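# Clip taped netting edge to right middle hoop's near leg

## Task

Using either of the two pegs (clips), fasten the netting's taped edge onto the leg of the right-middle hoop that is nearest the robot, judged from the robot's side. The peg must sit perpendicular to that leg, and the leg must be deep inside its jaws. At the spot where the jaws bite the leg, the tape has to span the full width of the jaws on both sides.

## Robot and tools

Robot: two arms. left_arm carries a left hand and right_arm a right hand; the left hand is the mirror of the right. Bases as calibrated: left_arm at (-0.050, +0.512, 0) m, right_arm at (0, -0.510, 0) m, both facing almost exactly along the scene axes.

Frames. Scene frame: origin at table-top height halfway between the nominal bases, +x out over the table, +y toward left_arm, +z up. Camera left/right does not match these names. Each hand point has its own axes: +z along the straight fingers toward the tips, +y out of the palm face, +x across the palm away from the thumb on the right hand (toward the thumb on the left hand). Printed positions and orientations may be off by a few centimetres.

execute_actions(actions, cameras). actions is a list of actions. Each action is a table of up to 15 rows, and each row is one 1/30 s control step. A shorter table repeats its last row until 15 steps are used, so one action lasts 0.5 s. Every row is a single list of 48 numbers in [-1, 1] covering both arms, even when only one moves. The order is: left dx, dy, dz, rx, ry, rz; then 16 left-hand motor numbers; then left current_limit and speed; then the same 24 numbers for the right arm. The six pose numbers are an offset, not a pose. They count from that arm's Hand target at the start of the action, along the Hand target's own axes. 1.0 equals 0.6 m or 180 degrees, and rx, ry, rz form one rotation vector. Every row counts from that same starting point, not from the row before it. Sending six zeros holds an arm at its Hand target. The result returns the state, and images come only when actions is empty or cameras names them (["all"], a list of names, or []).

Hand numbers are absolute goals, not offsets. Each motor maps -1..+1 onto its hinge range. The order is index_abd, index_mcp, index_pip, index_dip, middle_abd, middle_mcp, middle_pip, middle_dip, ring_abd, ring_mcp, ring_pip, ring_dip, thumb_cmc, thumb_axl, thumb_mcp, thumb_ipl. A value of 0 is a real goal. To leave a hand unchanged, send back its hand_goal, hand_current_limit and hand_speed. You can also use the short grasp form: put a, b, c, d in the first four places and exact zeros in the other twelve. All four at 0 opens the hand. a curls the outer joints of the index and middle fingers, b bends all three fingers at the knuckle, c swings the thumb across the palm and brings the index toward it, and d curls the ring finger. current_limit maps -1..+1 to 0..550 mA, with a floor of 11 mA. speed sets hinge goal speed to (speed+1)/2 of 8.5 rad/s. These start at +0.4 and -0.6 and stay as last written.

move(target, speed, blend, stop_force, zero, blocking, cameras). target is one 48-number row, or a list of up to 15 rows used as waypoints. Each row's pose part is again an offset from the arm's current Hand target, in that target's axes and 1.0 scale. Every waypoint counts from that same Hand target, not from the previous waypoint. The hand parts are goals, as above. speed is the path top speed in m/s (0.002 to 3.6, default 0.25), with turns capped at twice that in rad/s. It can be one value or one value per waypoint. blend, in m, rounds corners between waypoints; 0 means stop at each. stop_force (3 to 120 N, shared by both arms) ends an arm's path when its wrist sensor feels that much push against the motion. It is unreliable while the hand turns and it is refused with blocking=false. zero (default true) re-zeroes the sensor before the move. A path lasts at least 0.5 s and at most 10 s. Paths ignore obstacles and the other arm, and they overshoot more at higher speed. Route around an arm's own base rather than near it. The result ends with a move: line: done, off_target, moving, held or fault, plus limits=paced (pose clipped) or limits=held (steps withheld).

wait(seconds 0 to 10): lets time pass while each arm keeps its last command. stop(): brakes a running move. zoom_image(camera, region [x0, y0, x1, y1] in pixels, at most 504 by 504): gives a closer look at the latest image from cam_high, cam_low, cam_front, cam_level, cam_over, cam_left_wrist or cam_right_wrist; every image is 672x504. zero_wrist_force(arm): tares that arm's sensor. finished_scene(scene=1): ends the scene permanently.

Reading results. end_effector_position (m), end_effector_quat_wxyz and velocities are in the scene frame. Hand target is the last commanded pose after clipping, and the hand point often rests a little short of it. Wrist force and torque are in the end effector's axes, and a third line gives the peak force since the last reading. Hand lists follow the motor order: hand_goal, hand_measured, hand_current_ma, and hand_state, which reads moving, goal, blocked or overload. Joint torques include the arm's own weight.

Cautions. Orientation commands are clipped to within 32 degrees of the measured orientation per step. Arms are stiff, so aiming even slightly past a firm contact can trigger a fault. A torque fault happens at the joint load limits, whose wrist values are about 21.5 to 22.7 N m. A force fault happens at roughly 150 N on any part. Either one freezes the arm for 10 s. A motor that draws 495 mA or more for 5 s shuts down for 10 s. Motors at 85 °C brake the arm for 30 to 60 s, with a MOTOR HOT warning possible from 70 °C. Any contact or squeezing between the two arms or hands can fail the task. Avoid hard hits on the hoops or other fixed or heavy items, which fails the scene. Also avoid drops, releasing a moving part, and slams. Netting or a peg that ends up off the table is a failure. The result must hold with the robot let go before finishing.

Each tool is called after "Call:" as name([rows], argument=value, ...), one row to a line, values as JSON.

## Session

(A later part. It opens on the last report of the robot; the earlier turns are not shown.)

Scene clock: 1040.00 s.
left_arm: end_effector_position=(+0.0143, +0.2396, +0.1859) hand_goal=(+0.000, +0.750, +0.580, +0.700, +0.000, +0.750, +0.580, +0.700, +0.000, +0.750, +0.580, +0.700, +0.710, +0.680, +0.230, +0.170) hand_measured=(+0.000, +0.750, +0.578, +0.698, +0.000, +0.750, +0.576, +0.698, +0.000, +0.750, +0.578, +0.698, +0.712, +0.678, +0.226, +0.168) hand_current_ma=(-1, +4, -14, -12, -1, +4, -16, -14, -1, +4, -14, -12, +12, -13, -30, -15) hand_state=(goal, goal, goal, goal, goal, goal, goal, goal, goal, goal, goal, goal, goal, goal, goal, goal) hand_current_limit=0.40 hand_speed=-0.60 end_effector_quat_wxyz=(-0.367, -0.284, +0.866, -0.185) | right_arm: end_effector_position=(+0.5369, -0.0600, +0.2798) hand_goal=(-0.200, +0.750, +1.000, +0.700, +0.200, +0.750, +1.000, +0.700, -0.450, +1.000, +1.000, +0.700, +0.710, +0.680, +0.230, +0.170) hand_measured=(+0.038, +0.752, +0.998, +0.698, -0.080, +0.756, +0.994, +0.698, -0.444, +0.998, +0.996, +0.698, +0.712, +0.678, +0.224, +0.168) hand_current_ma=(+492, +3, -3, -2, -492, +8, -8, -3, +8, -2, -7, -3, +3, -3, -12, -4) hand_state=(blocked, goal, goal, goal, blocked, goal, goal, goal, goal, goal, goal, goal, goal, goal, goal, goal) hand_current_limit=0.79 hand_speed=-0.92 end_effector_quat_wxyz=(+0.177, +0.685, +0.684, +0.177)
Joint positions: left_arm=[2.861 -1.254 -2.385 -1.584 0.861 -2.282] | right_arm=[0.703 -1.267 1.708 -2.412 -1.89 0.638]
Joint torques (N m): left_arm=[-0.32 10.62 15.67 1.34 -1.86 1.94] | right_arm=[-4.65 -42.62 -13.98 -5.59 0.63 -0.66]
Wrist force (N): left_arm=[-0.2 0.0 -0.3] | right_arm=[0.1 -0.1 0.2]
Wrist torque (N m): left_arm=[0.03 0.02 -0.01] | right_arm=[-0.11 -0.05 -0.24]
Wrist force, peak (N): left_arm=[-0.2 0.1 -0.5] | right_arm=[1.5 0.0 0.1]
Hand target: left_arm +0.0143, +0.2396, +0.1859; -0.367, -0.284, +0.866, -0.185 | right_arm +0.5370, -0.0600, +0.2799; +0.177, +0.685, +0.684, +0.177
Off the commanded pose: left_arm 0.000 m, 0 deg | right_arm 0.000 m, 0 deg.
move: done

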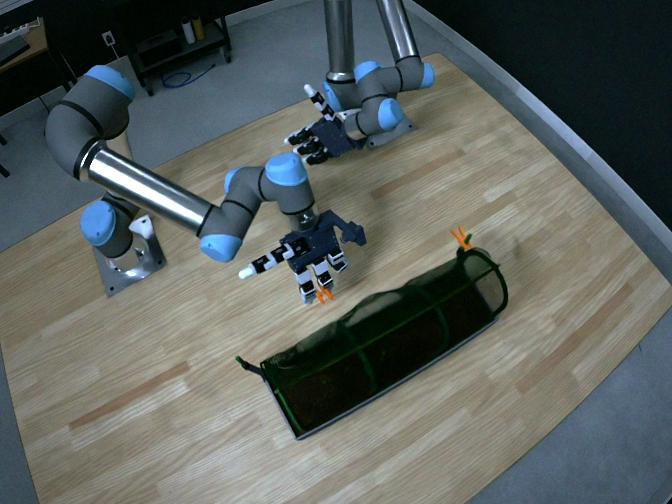

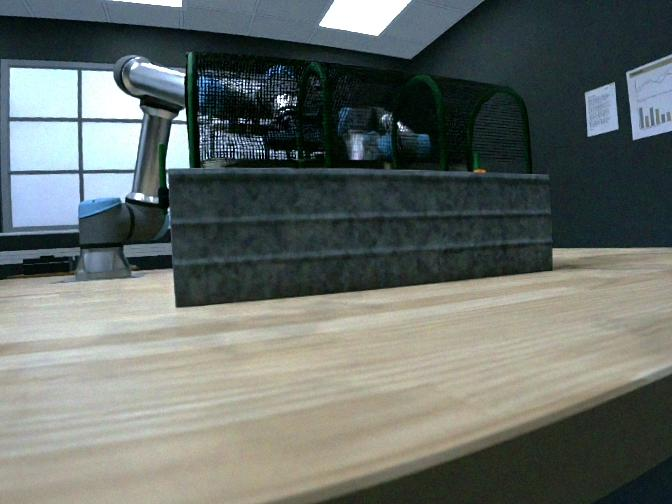

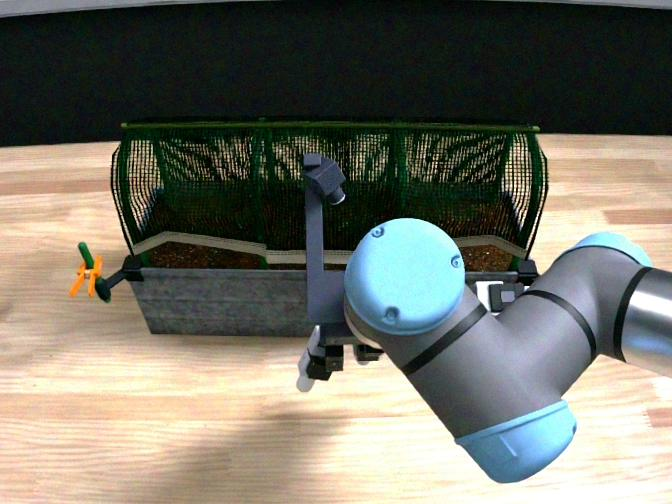

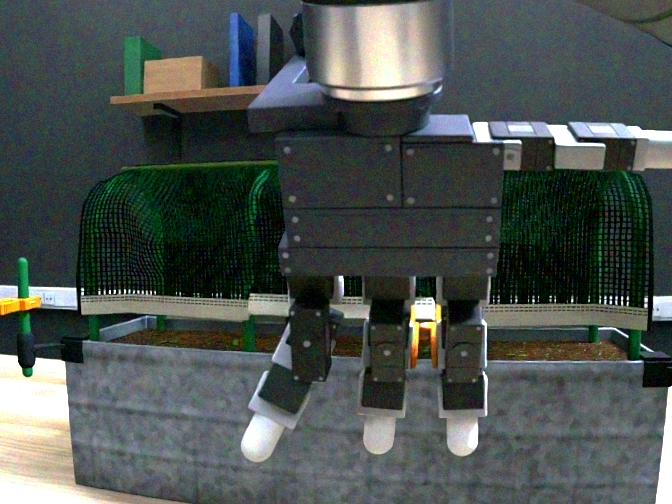

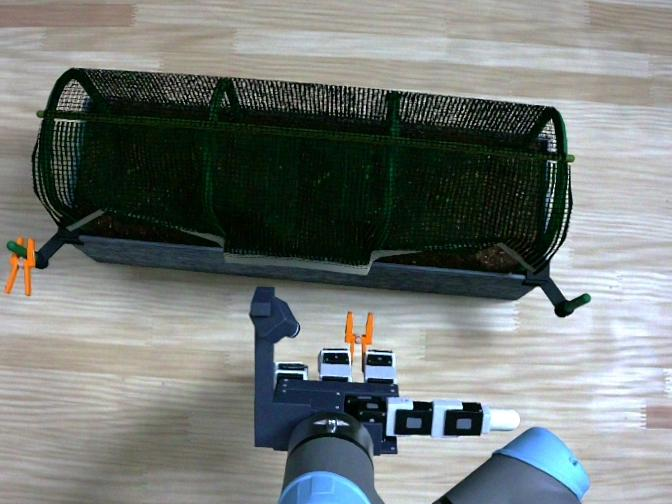

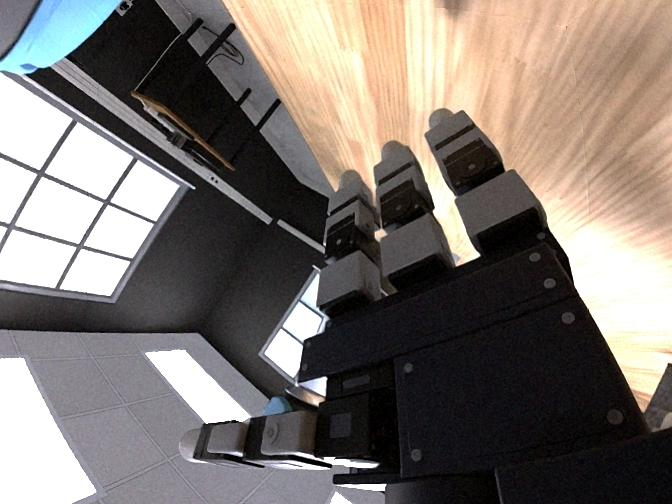

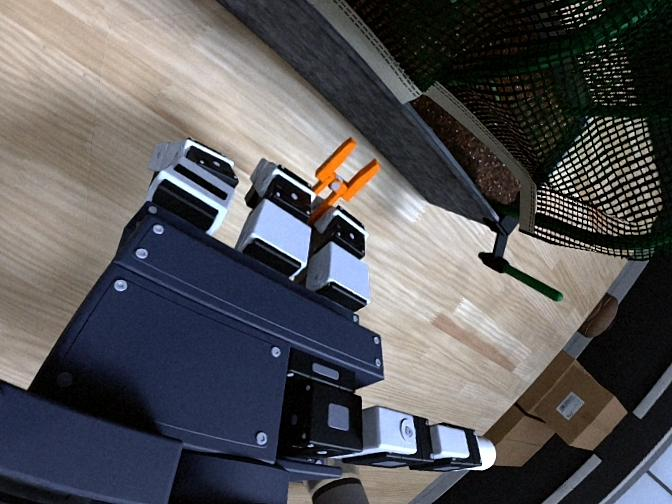

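Call:
move([
  [0,0,0,0,0,0,0,0,0,0,0,0,0,0,0,0,0,0,0,0,0,0,0.4,-0.6,0,0,0,0,0,0,-0.2,1.0,1.0,0.70,0.2,1.0,1.0,0.70,-0.45,1.0,1.0,0.70,0.71,0.68,0.23,0.17,0.79,-0.97],
], speed=0.05, cameras=["cam_high","cam_level","cam_over","cam_right_wrist"])

Call:
zoom_image(camera="cam_level", region=[360, 260, 500, 400])

Call:
zoom_image(camera="cam_over", region=[320, 300, 400, 380])

Call:
zoom_image(camera="cam_right_wrist", region=[270, 110, 430, 270])

Scene clock: 1201.97 s.
left_arm: end_effector_position=(+0.0143, +0.2396, +0.1859) hand_goal=(+0.000, +0.750, +0.580, +0.700, +0.000, +0.750, +0.580, +0.700, +0.000, +0.750, +0.580, +0.700, +0.710, +0.680, +0.230, +0.170) hand_measured=(+0.000, +0.750, +0.578, +0.698, +0.000, +0.750, +0.576, +0.698, +0.000, +0.750, +0.578, +0.698, +0.712, +0.678, +0.226, +0.168) hand_current_ma=(-1, +4, -14, -12, -1, +4, -16, -14, -1, +4, -14, -12, +12, -13, -30, -15) hand_state=(goal, goal, goal, goal, goal, goal, goal, goal, goal, goal, goal, goal, goal, goal, goal, goal) hand_current_limit=0.40 hand_speed=-0.60 end_effector_quat_wxyz=(-0.367, -0.284, +0.866, -0.185) | right_arm: end_effector_position=(+0.5370, -0.0600, +0.2799) hand_goal=(-0.200, +1.000, +1.000, +0.700, +0.200, +1.000, +1.000, +0.700, -0.450, +1.000, +1.000, +0.700, +0.710, +0.680, +0.230, +0.170) hand_measured=(+0.038, +0.994, +0.998, +0.698, -0.080, +0.998, +0.994, +0.698, -0.444, +0.998, +0.996, +0.698, +0.712, +0.678, +0.224, +0.168) hand_current_ma=(+492, -8, -3, -2, -492, -3, -8, -3, +8, -2, -7, -3, +3, -3, -12, -4) hand_state=(blocked, goal, goal, goal, blocked, goal, goal, goal, goal, goal, goal, goal, goal, goal, goal, goal) hand_current_limit=0.79 hand_speed=-0.97 end_effector_quat_wxyz=(+0.177, +0.685, +0.684, +0.177)
Joint positions: left_arm=[2.861 -1.254 -2.385 -1.584 0.861 -2.282] | right_arm=[0.703 -1.267 1.708 -2.412 -1.89 0.639]
Joint torques (N m): left_arm=[-0.49 11.12 16.74 1.39 -1.91 2.02] | right_arm=[-8.2 -46.01 -24.84 -5.49 0.83 0.38]
Wrist force (N): left_arm=[0.1 0.2 -0.3] | right_arm=[0.2 -0.1 0.0]
Wrist torque (N m): left_arm=[0.05 -0.03 0.01] | right_arm=[-0.14 -0.05 -0.24]
Wrist force, peak (N): left_arm=[0.1 0.1 -0.5] | right_arm=[0.6 0.1 0.0]
Hand target: left_arm +0.0143, +0.2396, +0.1859; -0.367, -0.284, +0.866, -0.185 | right_arm +0.5370, -0.0600, +0.2799; +0.177, +0.685, +0.684, +0.177
Off the commanded pose: left_arm 0.000 m, 0 deg | right_arm 0.000 m, 0 deg.
move: done
Images, in order (width x height): cam_high 672x504, cam_level 672x504, cam_over 672x504, cam_right_wrist 672x504.

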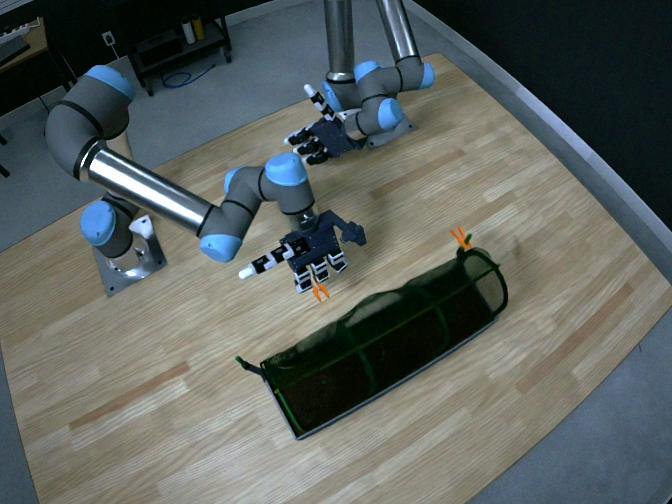

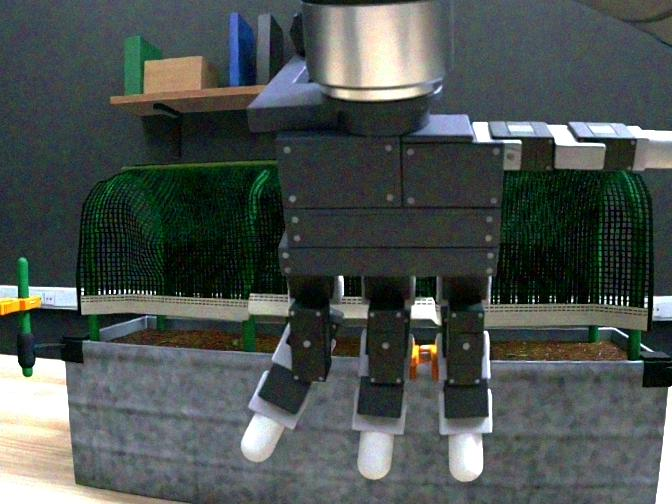

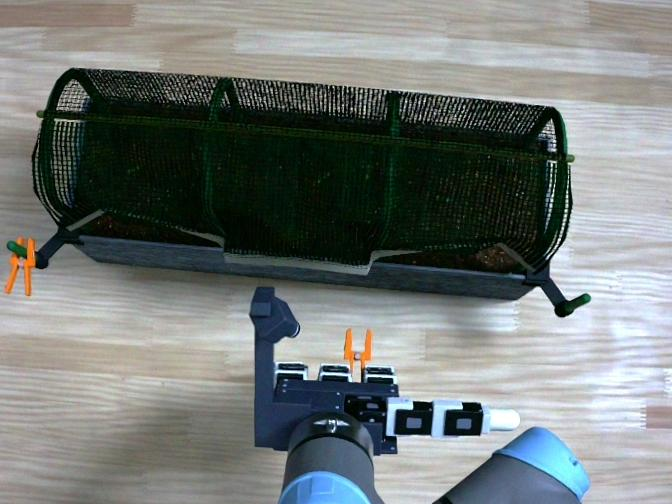

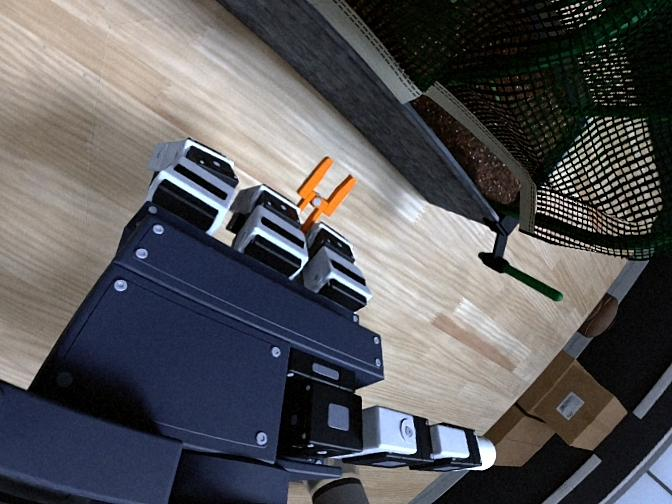

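Scaled by 3.600 from the camera's 672x504 image, which has a finer 960x720 frame.

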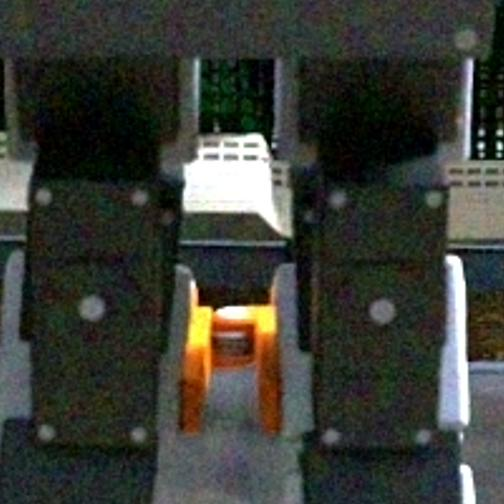

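Scaled by 6.300 from the camera's 672x504 image, which has a finer 960x720 frame.

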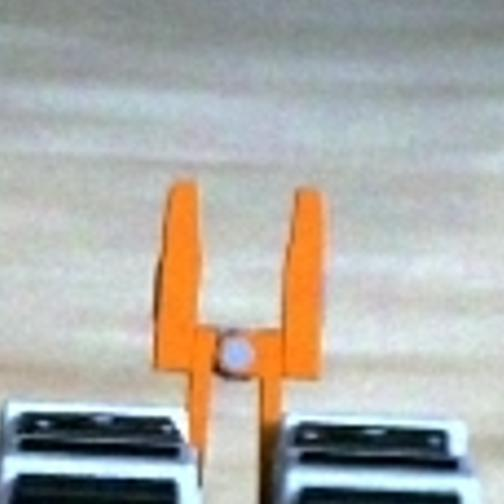

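Scaled by 3.150 from the camera's 672x504 image, which has a finer 960x720 frame.

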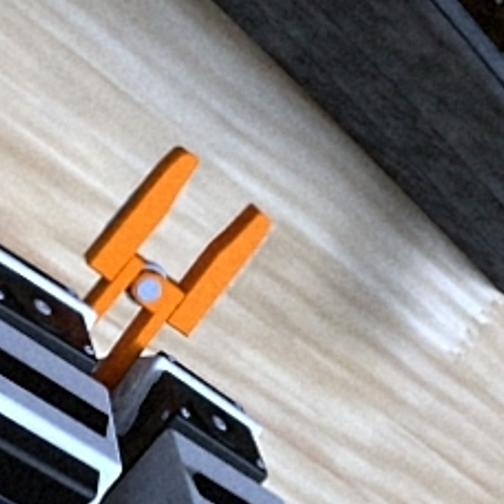

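Call:
move([
  [0,0,0,0,0,0,0,0,0,0,0,0,0,0,0,0,0,0,0,0,0,0,0.4,-0.6,-0.0167,0.0859,0.0375,0.0278,0,0,-0.2,1.0,1.0,0.70,0.2,1.0,1.0,0.70,-0.45,1.0,1.0,0.70,0.71,0.68,0.23,0.17,0.79,-0.97],
], speed=0.05, cameras=["cam_high","cam_low","cam_front","cam_level","cam_over","cam_right_wrist"])

Call:
zoom_image(camera="cam_level", region=[360, 260, 500, 400])

Call:
zoom_image(camera="cam_over", region=[320, 230, 420, 330])

Call:
zoom_image(camera="cam_right_wrist", region=[230, 0, 430, 200])

Scene clock: 1227.87 s.
left_arm: end_effector_position=(+0.0143, +0.2396, +0.1859) hand_goal=(+0.000, +0.750, +0.580, +0.700, +0.000, +0.750, +0.580, +0.700, +0.000, +0.750, +0.580, +0.700, +0.710, +0.680, +0.230, +0.170) hand_measured=(+0.000, +0.750, +0.578, +0.698, +0.000, +0.750, +0.576, +0.698, +0.000, +0.750, +0.578, +0.698, +0.712, +0.678, +0.226, +0.168) hand_current_ma=(-1, +4, -14, -12, -1, +4, -16, -14, -1, +4, -14, -12, +12, -13, -30, -15) hand_state=(goal, goal, goal, goal, goal, goal, goal, goal, goal, goal, goal, goal, goal, goal, goal, goal) hand_current_limit=0.40 hand_speed=-0.60 end_effector_quat_wxyz=(-0.367, -0.284, +0.866, -0.185) | right_arm: end_effector_position=(+0.5931, -0.0701, +0.2851) hand_goal=(-0.200, +1.000, +1.000, +0.700, +0.200, +1.000, +1.000, +0.700, -0.450, +1.000, +1.000, +0.700, +0.710, +0.680, +0.230, +0.170) hand_measured=(+0.038, +0.996, +0.998, +0.698, -0.078, +1.000, +0.994, +0.698, -0.444, +0.998, +0.996, +0.698, +0.714, +0.678, +0.224, +0.168) hand_current_ma=(+492, -4, -3, -2, -492, +0, -8, -3, +7, -1, -6, -3, +4, -3, -12, -4) hand_state=(blocked, goal, goal, goal, blocked, goal, goal, goal, goal, goal, goal, goal, goal, goal, goal, goal) hand_current_limit=0.79 hand_speed=-0.97 end_effector_quat_wxyz=(+0.147, +0.692, +0.691, +0.147) end_effector_velocity=(-0.001, +0.000, +0.000) end_effector_angular_velocity=(+0.000, -0.004, -0.002)
Joint positions: left_arm=[2.861 -1.254 -2.385 -1.584 0.861 -2.282] | right_arm=[0.616 -1.211 1.56 -2.268 -1.809 0.575]
Joint velocities: left_arm=[within noise] | right_arm=[0.002 -0.002 0.005 -0.005 -0.003 0.003]
Joint torques (N m): left_arm=[-0.5 12.47 16 1.37 -2.01 1.59] | right_arm=[10.5 -50.78 -9.22 -5.55 -1.49 1.53]
Wrist force (N): left_arm=[-0.1 0.2 -0.1] | right_arm=[0.3 0.0 0.1]
Wrist torque (N m): left_arm=[0.02 0.02 -0.02] | right_arm=[-0.10 -0.08 -0.04]
Wrist force, peak (N): left_arm=[0.2 -0.1 -0.5] | right_arm=[1.4 -1.5 -0.8]
Hand target: left_arm +0.0143, +0.2396, +0.1859; -0.367, -0.284, +0.866, -0.185 | right_arm +0.5929, -0.0701, +0.2852; +0.147, +0.692, +0.691, +0.147
Off the commanded pose: left_arm 0.000 m, 0 deg | right_arm 0.000 m, 0 deg.
move: done
Images, in order (width x height): cam_high 672x504, cam_low 672x504, cam_front 672x504, cam_level 672x504, cam_over 672x504, cam_right_wrist 672x504.

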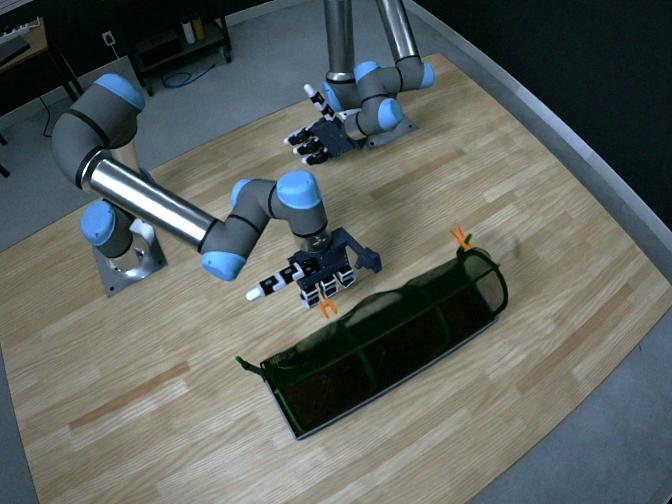

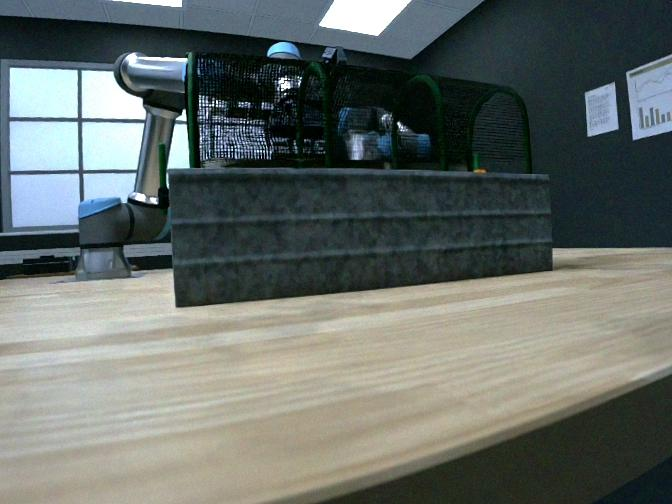

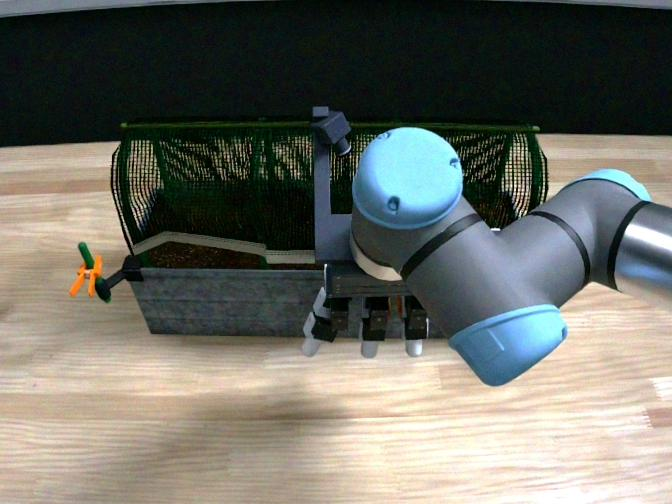

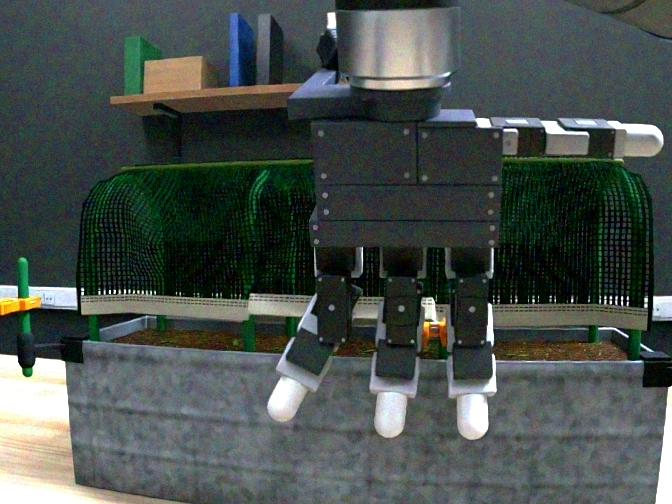

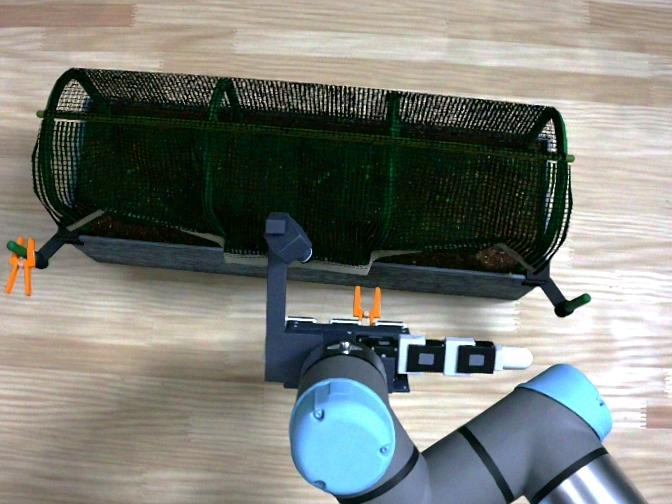

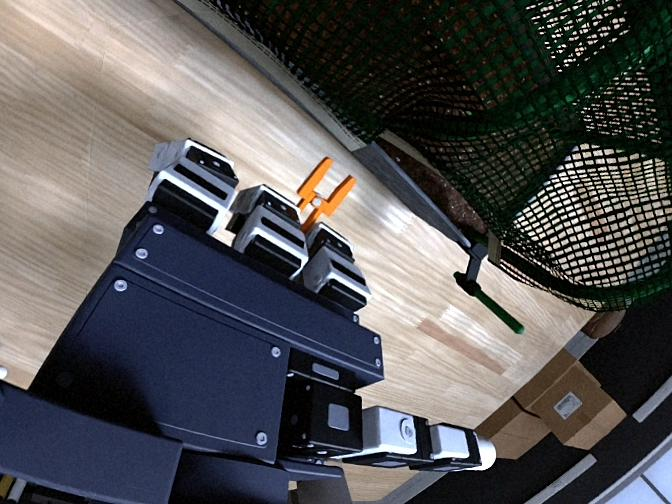

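Scaled by 3.600 from the camera's 672x504 image, which has a finer 960x720 frame.

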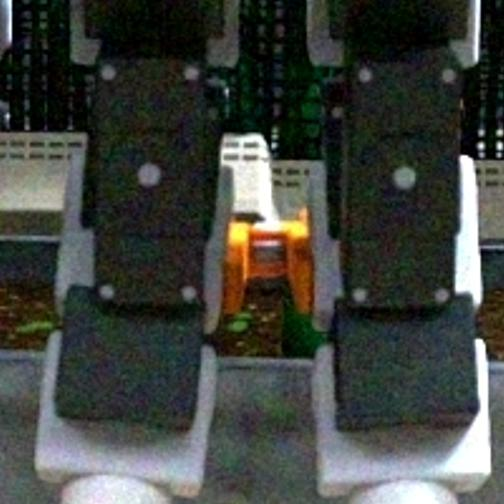

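Scaled by 5.040 from the camera's 672x504 image, which has a finer 960x720 frame.

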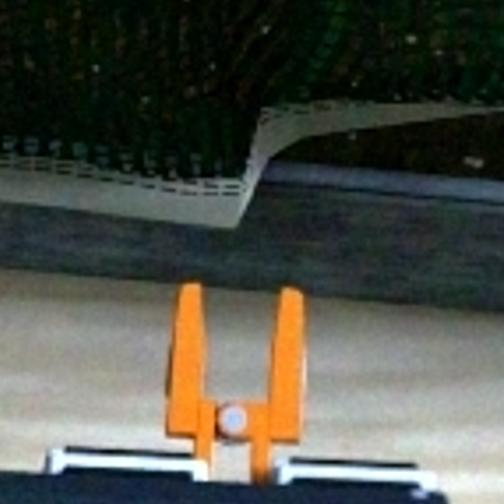

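Scaled by 2.520 from the camera's 672x504 image, which has a finer 960x720 frame.

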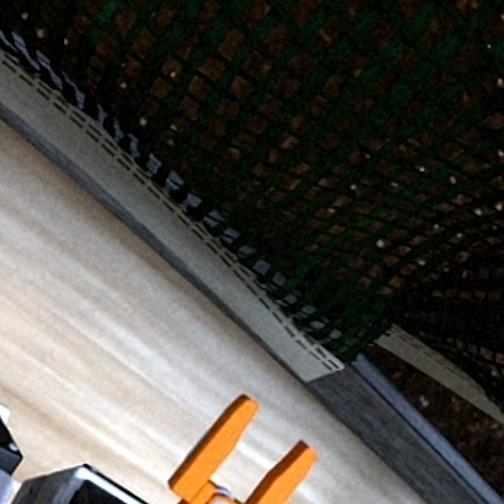

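Call:
zoom_image(camera="cam_level", region=[410, 285, 460, 365])

Call:
zoom_image(camera="cam_over", region=[340, 80, 440, 180])

Call:
zoom_image(camera="cam_over", region=[340, 170, 440, 270])

Call:
zoom_image(camera="cam_front", region=[380, 220, 440, 340])

Scaled by 6.300 from the camera's 672x504 image, which has a finer 960x720 frame.

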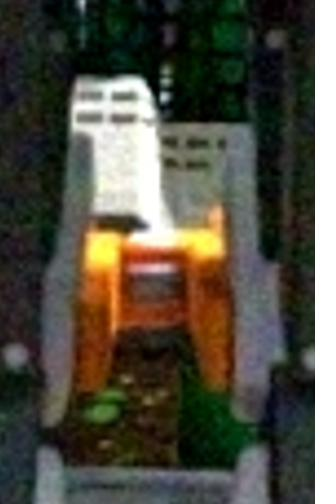

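Scaled by 5.040 from the camera's 672x504 image, which has a finer 960x720 frame.

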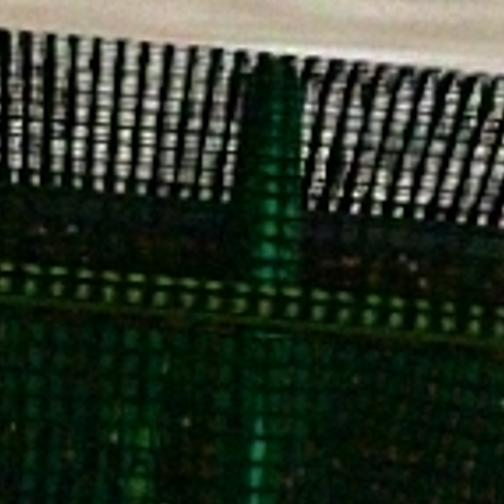

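Scaled by 5.040 from the camera's 672x504 image, which has a finer 960x720 frame.

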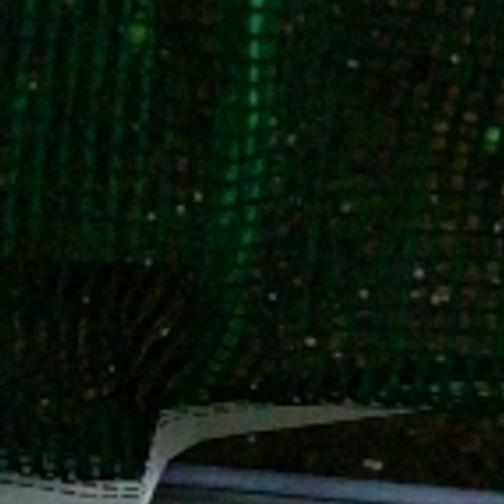

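Scaled by 4.200 from the camera's 672x504 image, which has a finer 960x720 frame.

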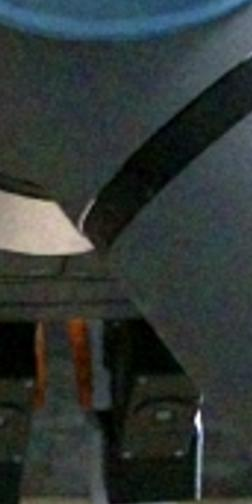

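Call:
move([
  [0,0,0,0,0,0,0,0,0,0,0,0,0,0,0,0,0,0,0,0,0,0,0.4,-0.6,-0.0217,0,0,0,0,0,-0.2,1.0,1.0,0.70,0.2,1.0,1.0,0.70,-0.45,1.0,1.0,0.70,0.71,0.68,0.23,0.17,0.79,-0.97],
], speed=0.03, cameras=["cam_level","cam_over","cam_right_wrist"])

Call:
zoom_image(camera="cam_level", region=[410, 285, 490, 365])

Call:
zoom_image(camera="cam_over", region=[330, 230, 430, 330])

Call:
zoom_image(camera="cam_right_wrist", region=[280, 80, 440, 240])

Scene clock: 1314.30 s.
left_arm: end_effector_position=(+0.0143, +0.2396, +0.1859) hand_goal=(+0.000, +0.750, +0.580, +0.700, +0.000, +0.750, +0.580, +0.700, +0.000, +0.750, +0.580, +0.700, +0.710, +0.680, +0.230, +0.170) hand_measured=(+0.000, +0.750, +0.578, +0.698, +0.000, +0.750, +0.576, +0.698, +0.000, +0.750, +0.578, +0.698, +0.712, +0.678, +0.226, +0.168) hand_current_ma=(-1, +4, -14, -12, -1, +4, -16, -14, -1, +4, -14, -12, +12, -13, -30, -15) hand_state=(goal, goal, goal, goal, goal, goal, goal, goal, goal, goal, goal, goal, goal, goal, goal, goal) hand_current_limit=0.40 hand_speed=-0.60 end_effector_quat_wxyz=(-0.367, -0.284, +0.866, -0.185) | right_arm: end_effector_position=(+0.5929, -0.0833, +0.2853) hand_goal=(-0.200, +1.000, +1.000, +0.700, +0.200, +1.000, +1.000, +0.700, -0.450, +1.000, +1.000, +0.700, +0.710, +0.680, +0.230, +0.170) hand_measured=(+0.038, +0.996, +0.998, +0.698, -0.078, +1.000, +0.994, +0.698, -0.444, +0.998, +0.996, +0.698, +0.714, +0.678, +0.224, +0.168) hand_current_ma=(+492, -4, -3, -2, -492, +0, -8, -3, +7, -1, -6, -3, +4, -3, -12, -4) hand_state=(blocked, goal, goal, goal, blocked, goal, goal, goal, goal, goal, goal, goal, goal, goal, goal, goal) hand_current_limit=0.79 hand_speed=-0.97 end_effector_quat_wxyz=(+0.147, +0.692, +0.691, +0.147)
Joint positions: left_arm=[2.861 -1.254 -2.385 -1.584 0.861 -2.282] | right_arm=[0.599 -1.233 1.591 -2.282 -1.802 0.558]
Joint torques (N m): left_arm=[-1.1 11.52 16.21 1.55 -2 1.9] | right_arm=[10.86 -24.81 -31.83 -2.36 -0.5 1.27]
Wrist force (N): left_arm=[-0.2 0.1 0.1] | right_arm=[0.2 0.2 -0.1]
Wrist torque (N m): left_arm=[0.00 0.03 -0.02] | right_arm=[-0.05 -0.06 -0.05]
Wrist force, peak (N): left_arm=[-0.2 0.0 -0.6] | right_arm=[1.1 -0.5 -0.2]
Hand target: left_arm +0.0143, +0.2396, +0.1859; -0.367, -0.284, +0.866, -0.185 | right_arm +0.5929, -0.0831, +0.2852; +0.147, +0.692, +0.691, +0.147
Off the commanded pose: left_arm 0.000 m, 0 deg | right_arm 0.000 m, 0 deg.
move: done
Images, in order (width x height): cam_level 672x504, cam_over 672x504, cam_right_wrist 672x504.

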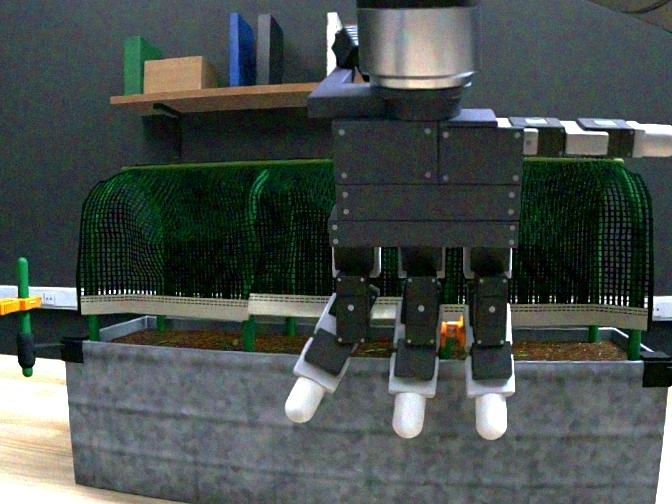

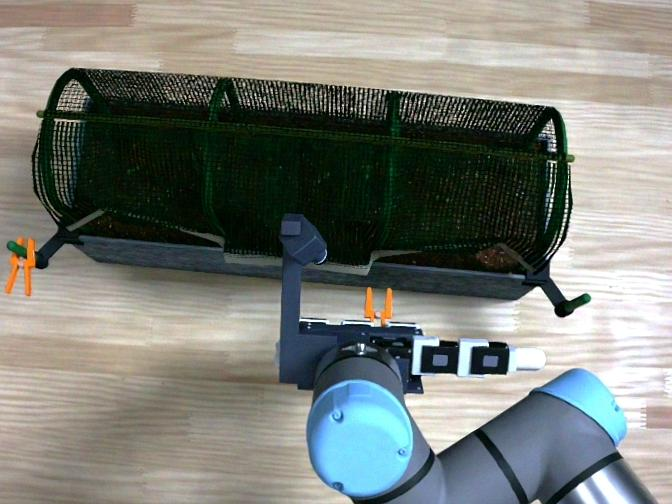

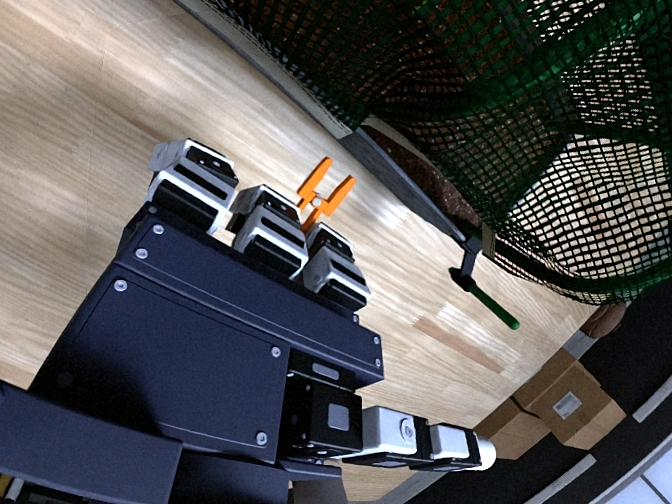

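Scaled by 6.300 from the camera's 672x504 image, which has a finer 960x720 frame.

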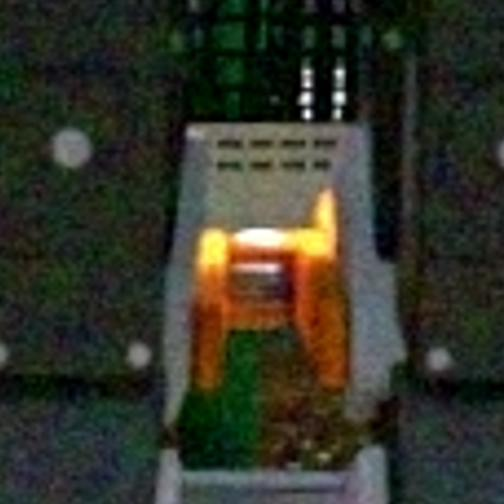

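Scaled by 5.040 from the camera's 672x504 image, which has a finer 960x720 frame.

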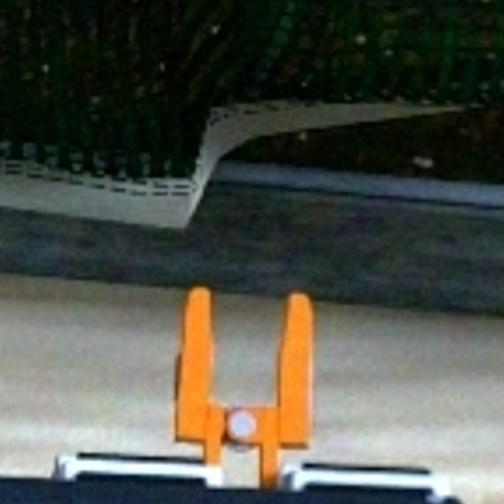

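Scaled by 3.150 from the camera's 672x504 image, which has a finer 960x720 frame.

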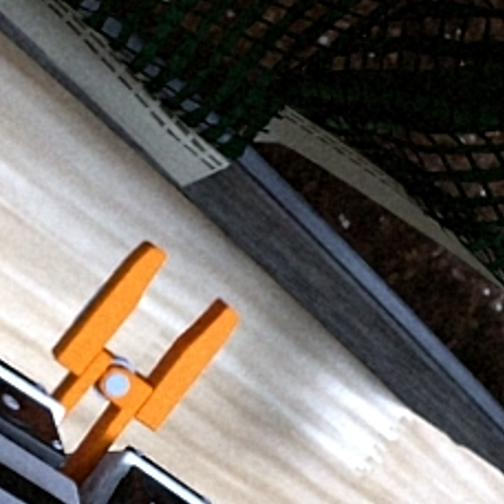

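Call:
move([
  [0,0,0,0,0,0,0,0,0,0,0,0,0,0,0,0,0,0,0,0,0,0,0.4,-0.6,-0.0017,0.0467,0.01805,0,0,0,-0.2,1.0,1.0,0.70,0.2,1.0,1.0,0.70,-0.45,1.0,1.0,0.70,0.71,0.68,0.23,0.17,0.79,-0.97],
], speed=0.02, stop_force=10, cameras=["cam_level","cam_over","cam_right_wrist"])

Call:
zoom_image(camera="cam_level", region=[410, 285, 490, 365])

Call:
zoom_image(camera="cam_over", region=[340, 210, 420, 290])

Call:
zoom_image(camera="cam_right_wrist", region=[280, 80, 440, 240])

Scene clock: 1357.80 s.
left_arm: end_effector_position=(+0.0143, +0.2396, +0.1859) hand_goal=(+0.000, +0.750, +0.580, +0.700, +0.000, +0.750, +0.580, +0.700, +0.000, +0.750, +0.580, +0.700, +0.710, +0.680, +0.230, +0.170) hand_measured=(+0.000, +0.750, +0.578, +0.698, +0.000, +0.750, +0.576, +0.698, +0.000, +0.750, +0.578, +0.698, +0.712, +0.678, +0.226, +0.168) hand_current_ma=(-1, +4, -14, -12, -1, +4, -16, -14, -1, +4, -14, -12, +12, -13, -30, -15) hand_state=(goal, goal, goal, goal, goal, goal, goal, goal, goal, goal, goal, goal, goal, goal, goal, goal) hand_current_limit=0.40 hand_speed=-0.60 end_effector_quat_wxyz=(-0.367, -0.284, +0.866, -0.185) | right_arm: end_effector_position=(+0.6229, -0.0841, +0.2867) hand_goal=(-0.200, +1.000, +1.000, +0.700, +0.200, +1.000, +1.000, +0.700, -0.450, +1.000, +1.000, +0.700, +0.710, +0.680, +0.230, +0.170) hand_measured=(+0.038, +0.996, +0.998, +0.698, -0.078, +1.000, +0.994, +0.698, -0.444, +0.998, +0.996, +0.698, +0.714, +0.678, +0.224, +0.168) hand_current_ma=(+492, -4, -3, -2, -492, +0, -8, -3, +7, -1, -6, -3, +4, -3, -12, -4) hand_state=(blocked, goal, goal, goal, blocked, goal, goal, goal, goal, goal, goal, goal, goal, goal, goal, goal) hand_current_limit=0.79 hand_speed=-0.97 end_effector_quat_wxyz=(+0.147, +0.692, +0.691, +0.147)
Joint positions: left_arm=[2.861 -1.254 -2.385 -1.584 0.861 -2.282] | right_arm=[0.571 -1.187 1.524 -2.267 -1.793 0.531]
Joint torques (N m): left_arm=[-1.28 11.7 16.64 1.58 -2.14 1.97] | right_arm=[11.03 -52.82 -9.77 -4.48 -1.22 1.13]
Wrist force (N): left_arm=[0.2 0.0 -0.1] | right_arm=[0.2 0.0 0.0]
Wrist torque (N m): left_arm=[0.00 -0.04 0.02] | right_arm=[-0.09 -0.06 -0.04]
Wrist force, peak (N): left_arm=[0.0 0.3 -0.6] | right_arm=[0.7 -0.5 -0.1]
Hand target: left_arm +0.0143, +0.2396, +0.1859; -0.367, -0.284, +0.866, -0.185 | right_arm +0.6229, -0.0841, +0.2867; +0.147, +0.692, +0.691, +0.147
Off the commanded pose: left_arm 0.000 m, 0 deg | right_arm 0.000 m, 0 deg.
move: done
Images, in order (width x height): cam_level 672x504, cam_over 672x504, cam_right_wrist 672x504.

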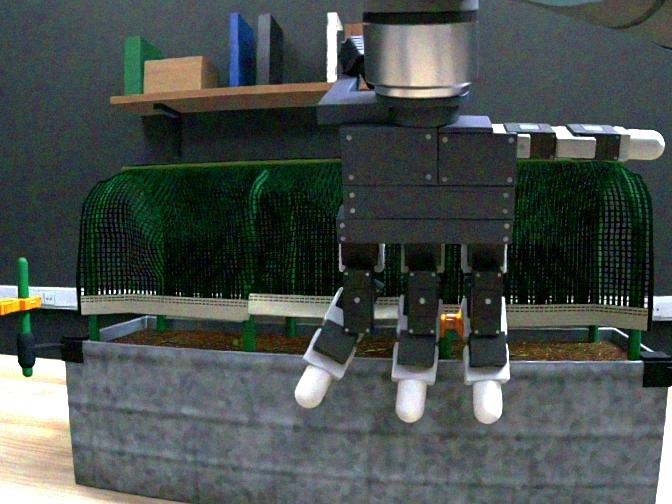

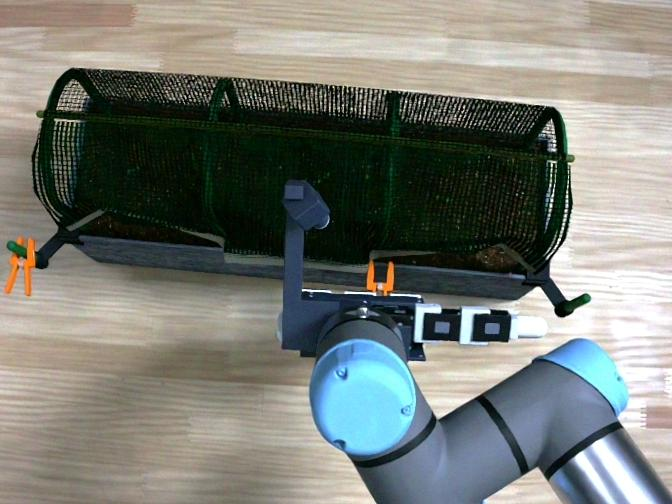

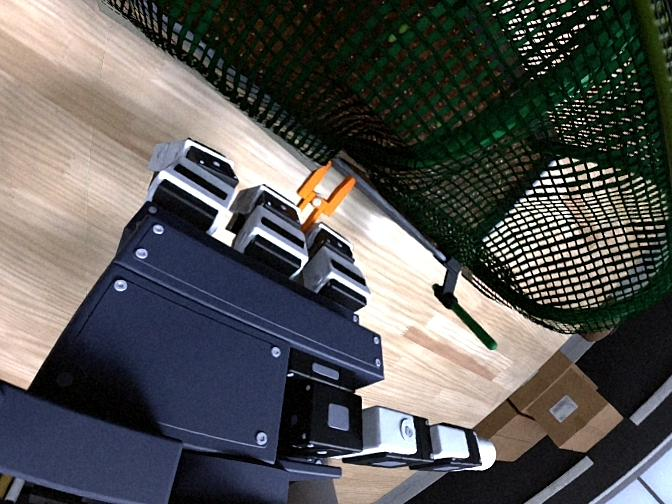

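Scaled by 6.300 from the camera's 672x504 image, which has a finer 960x720 frame.

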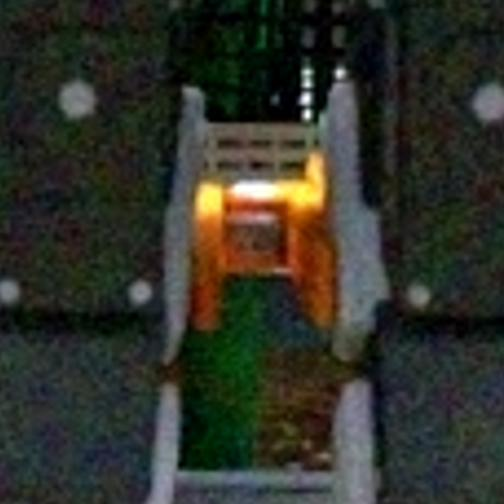

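Scaled by 6.300 from the camera's 672x504 image, which has a finer 960x720 frame.

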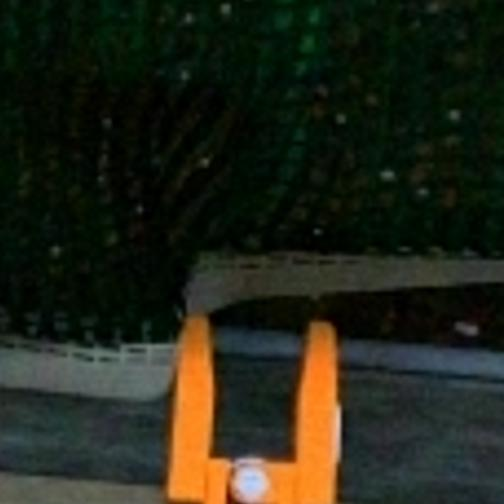

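Scaled by 3.150 from the camera's 672x504 image, which has a finer 960x720 frame.

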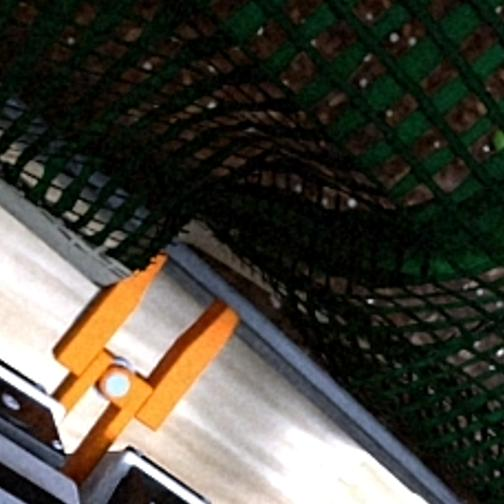

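Call:
zoom_image(camera="cam_level", region=[230, 285, 310, 365])

Call:
zoom_image(camera="cam_level", region=[425, 295, 475, 365])

Call:
zoom_image(camera="cam_high", region=[285, 255, 405, 375])

Scaled by 6.300 from the camera's 672x504 image, which has a finer 960x720 frame.

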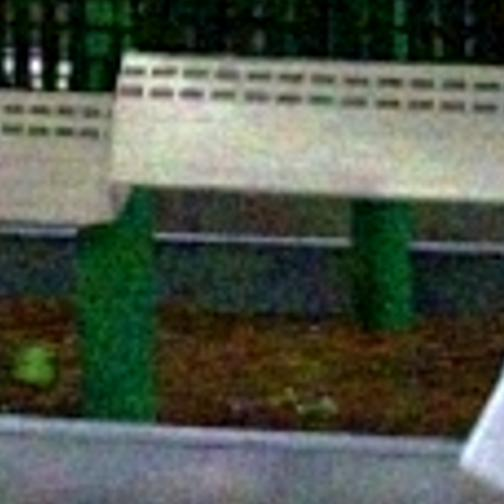

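Scaled by 7.200 from the camera's 672x504 image, which has a finer 960x720 frame.

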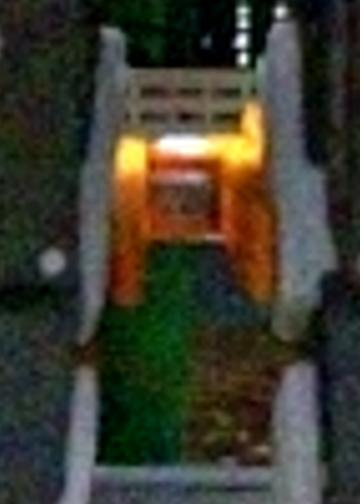

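This scene's latest camera images include none from cam_high. They are from: cam_level, cam_over, cam_right_wrist. cam_high's image comes with the result of a call that names it in "cameras".


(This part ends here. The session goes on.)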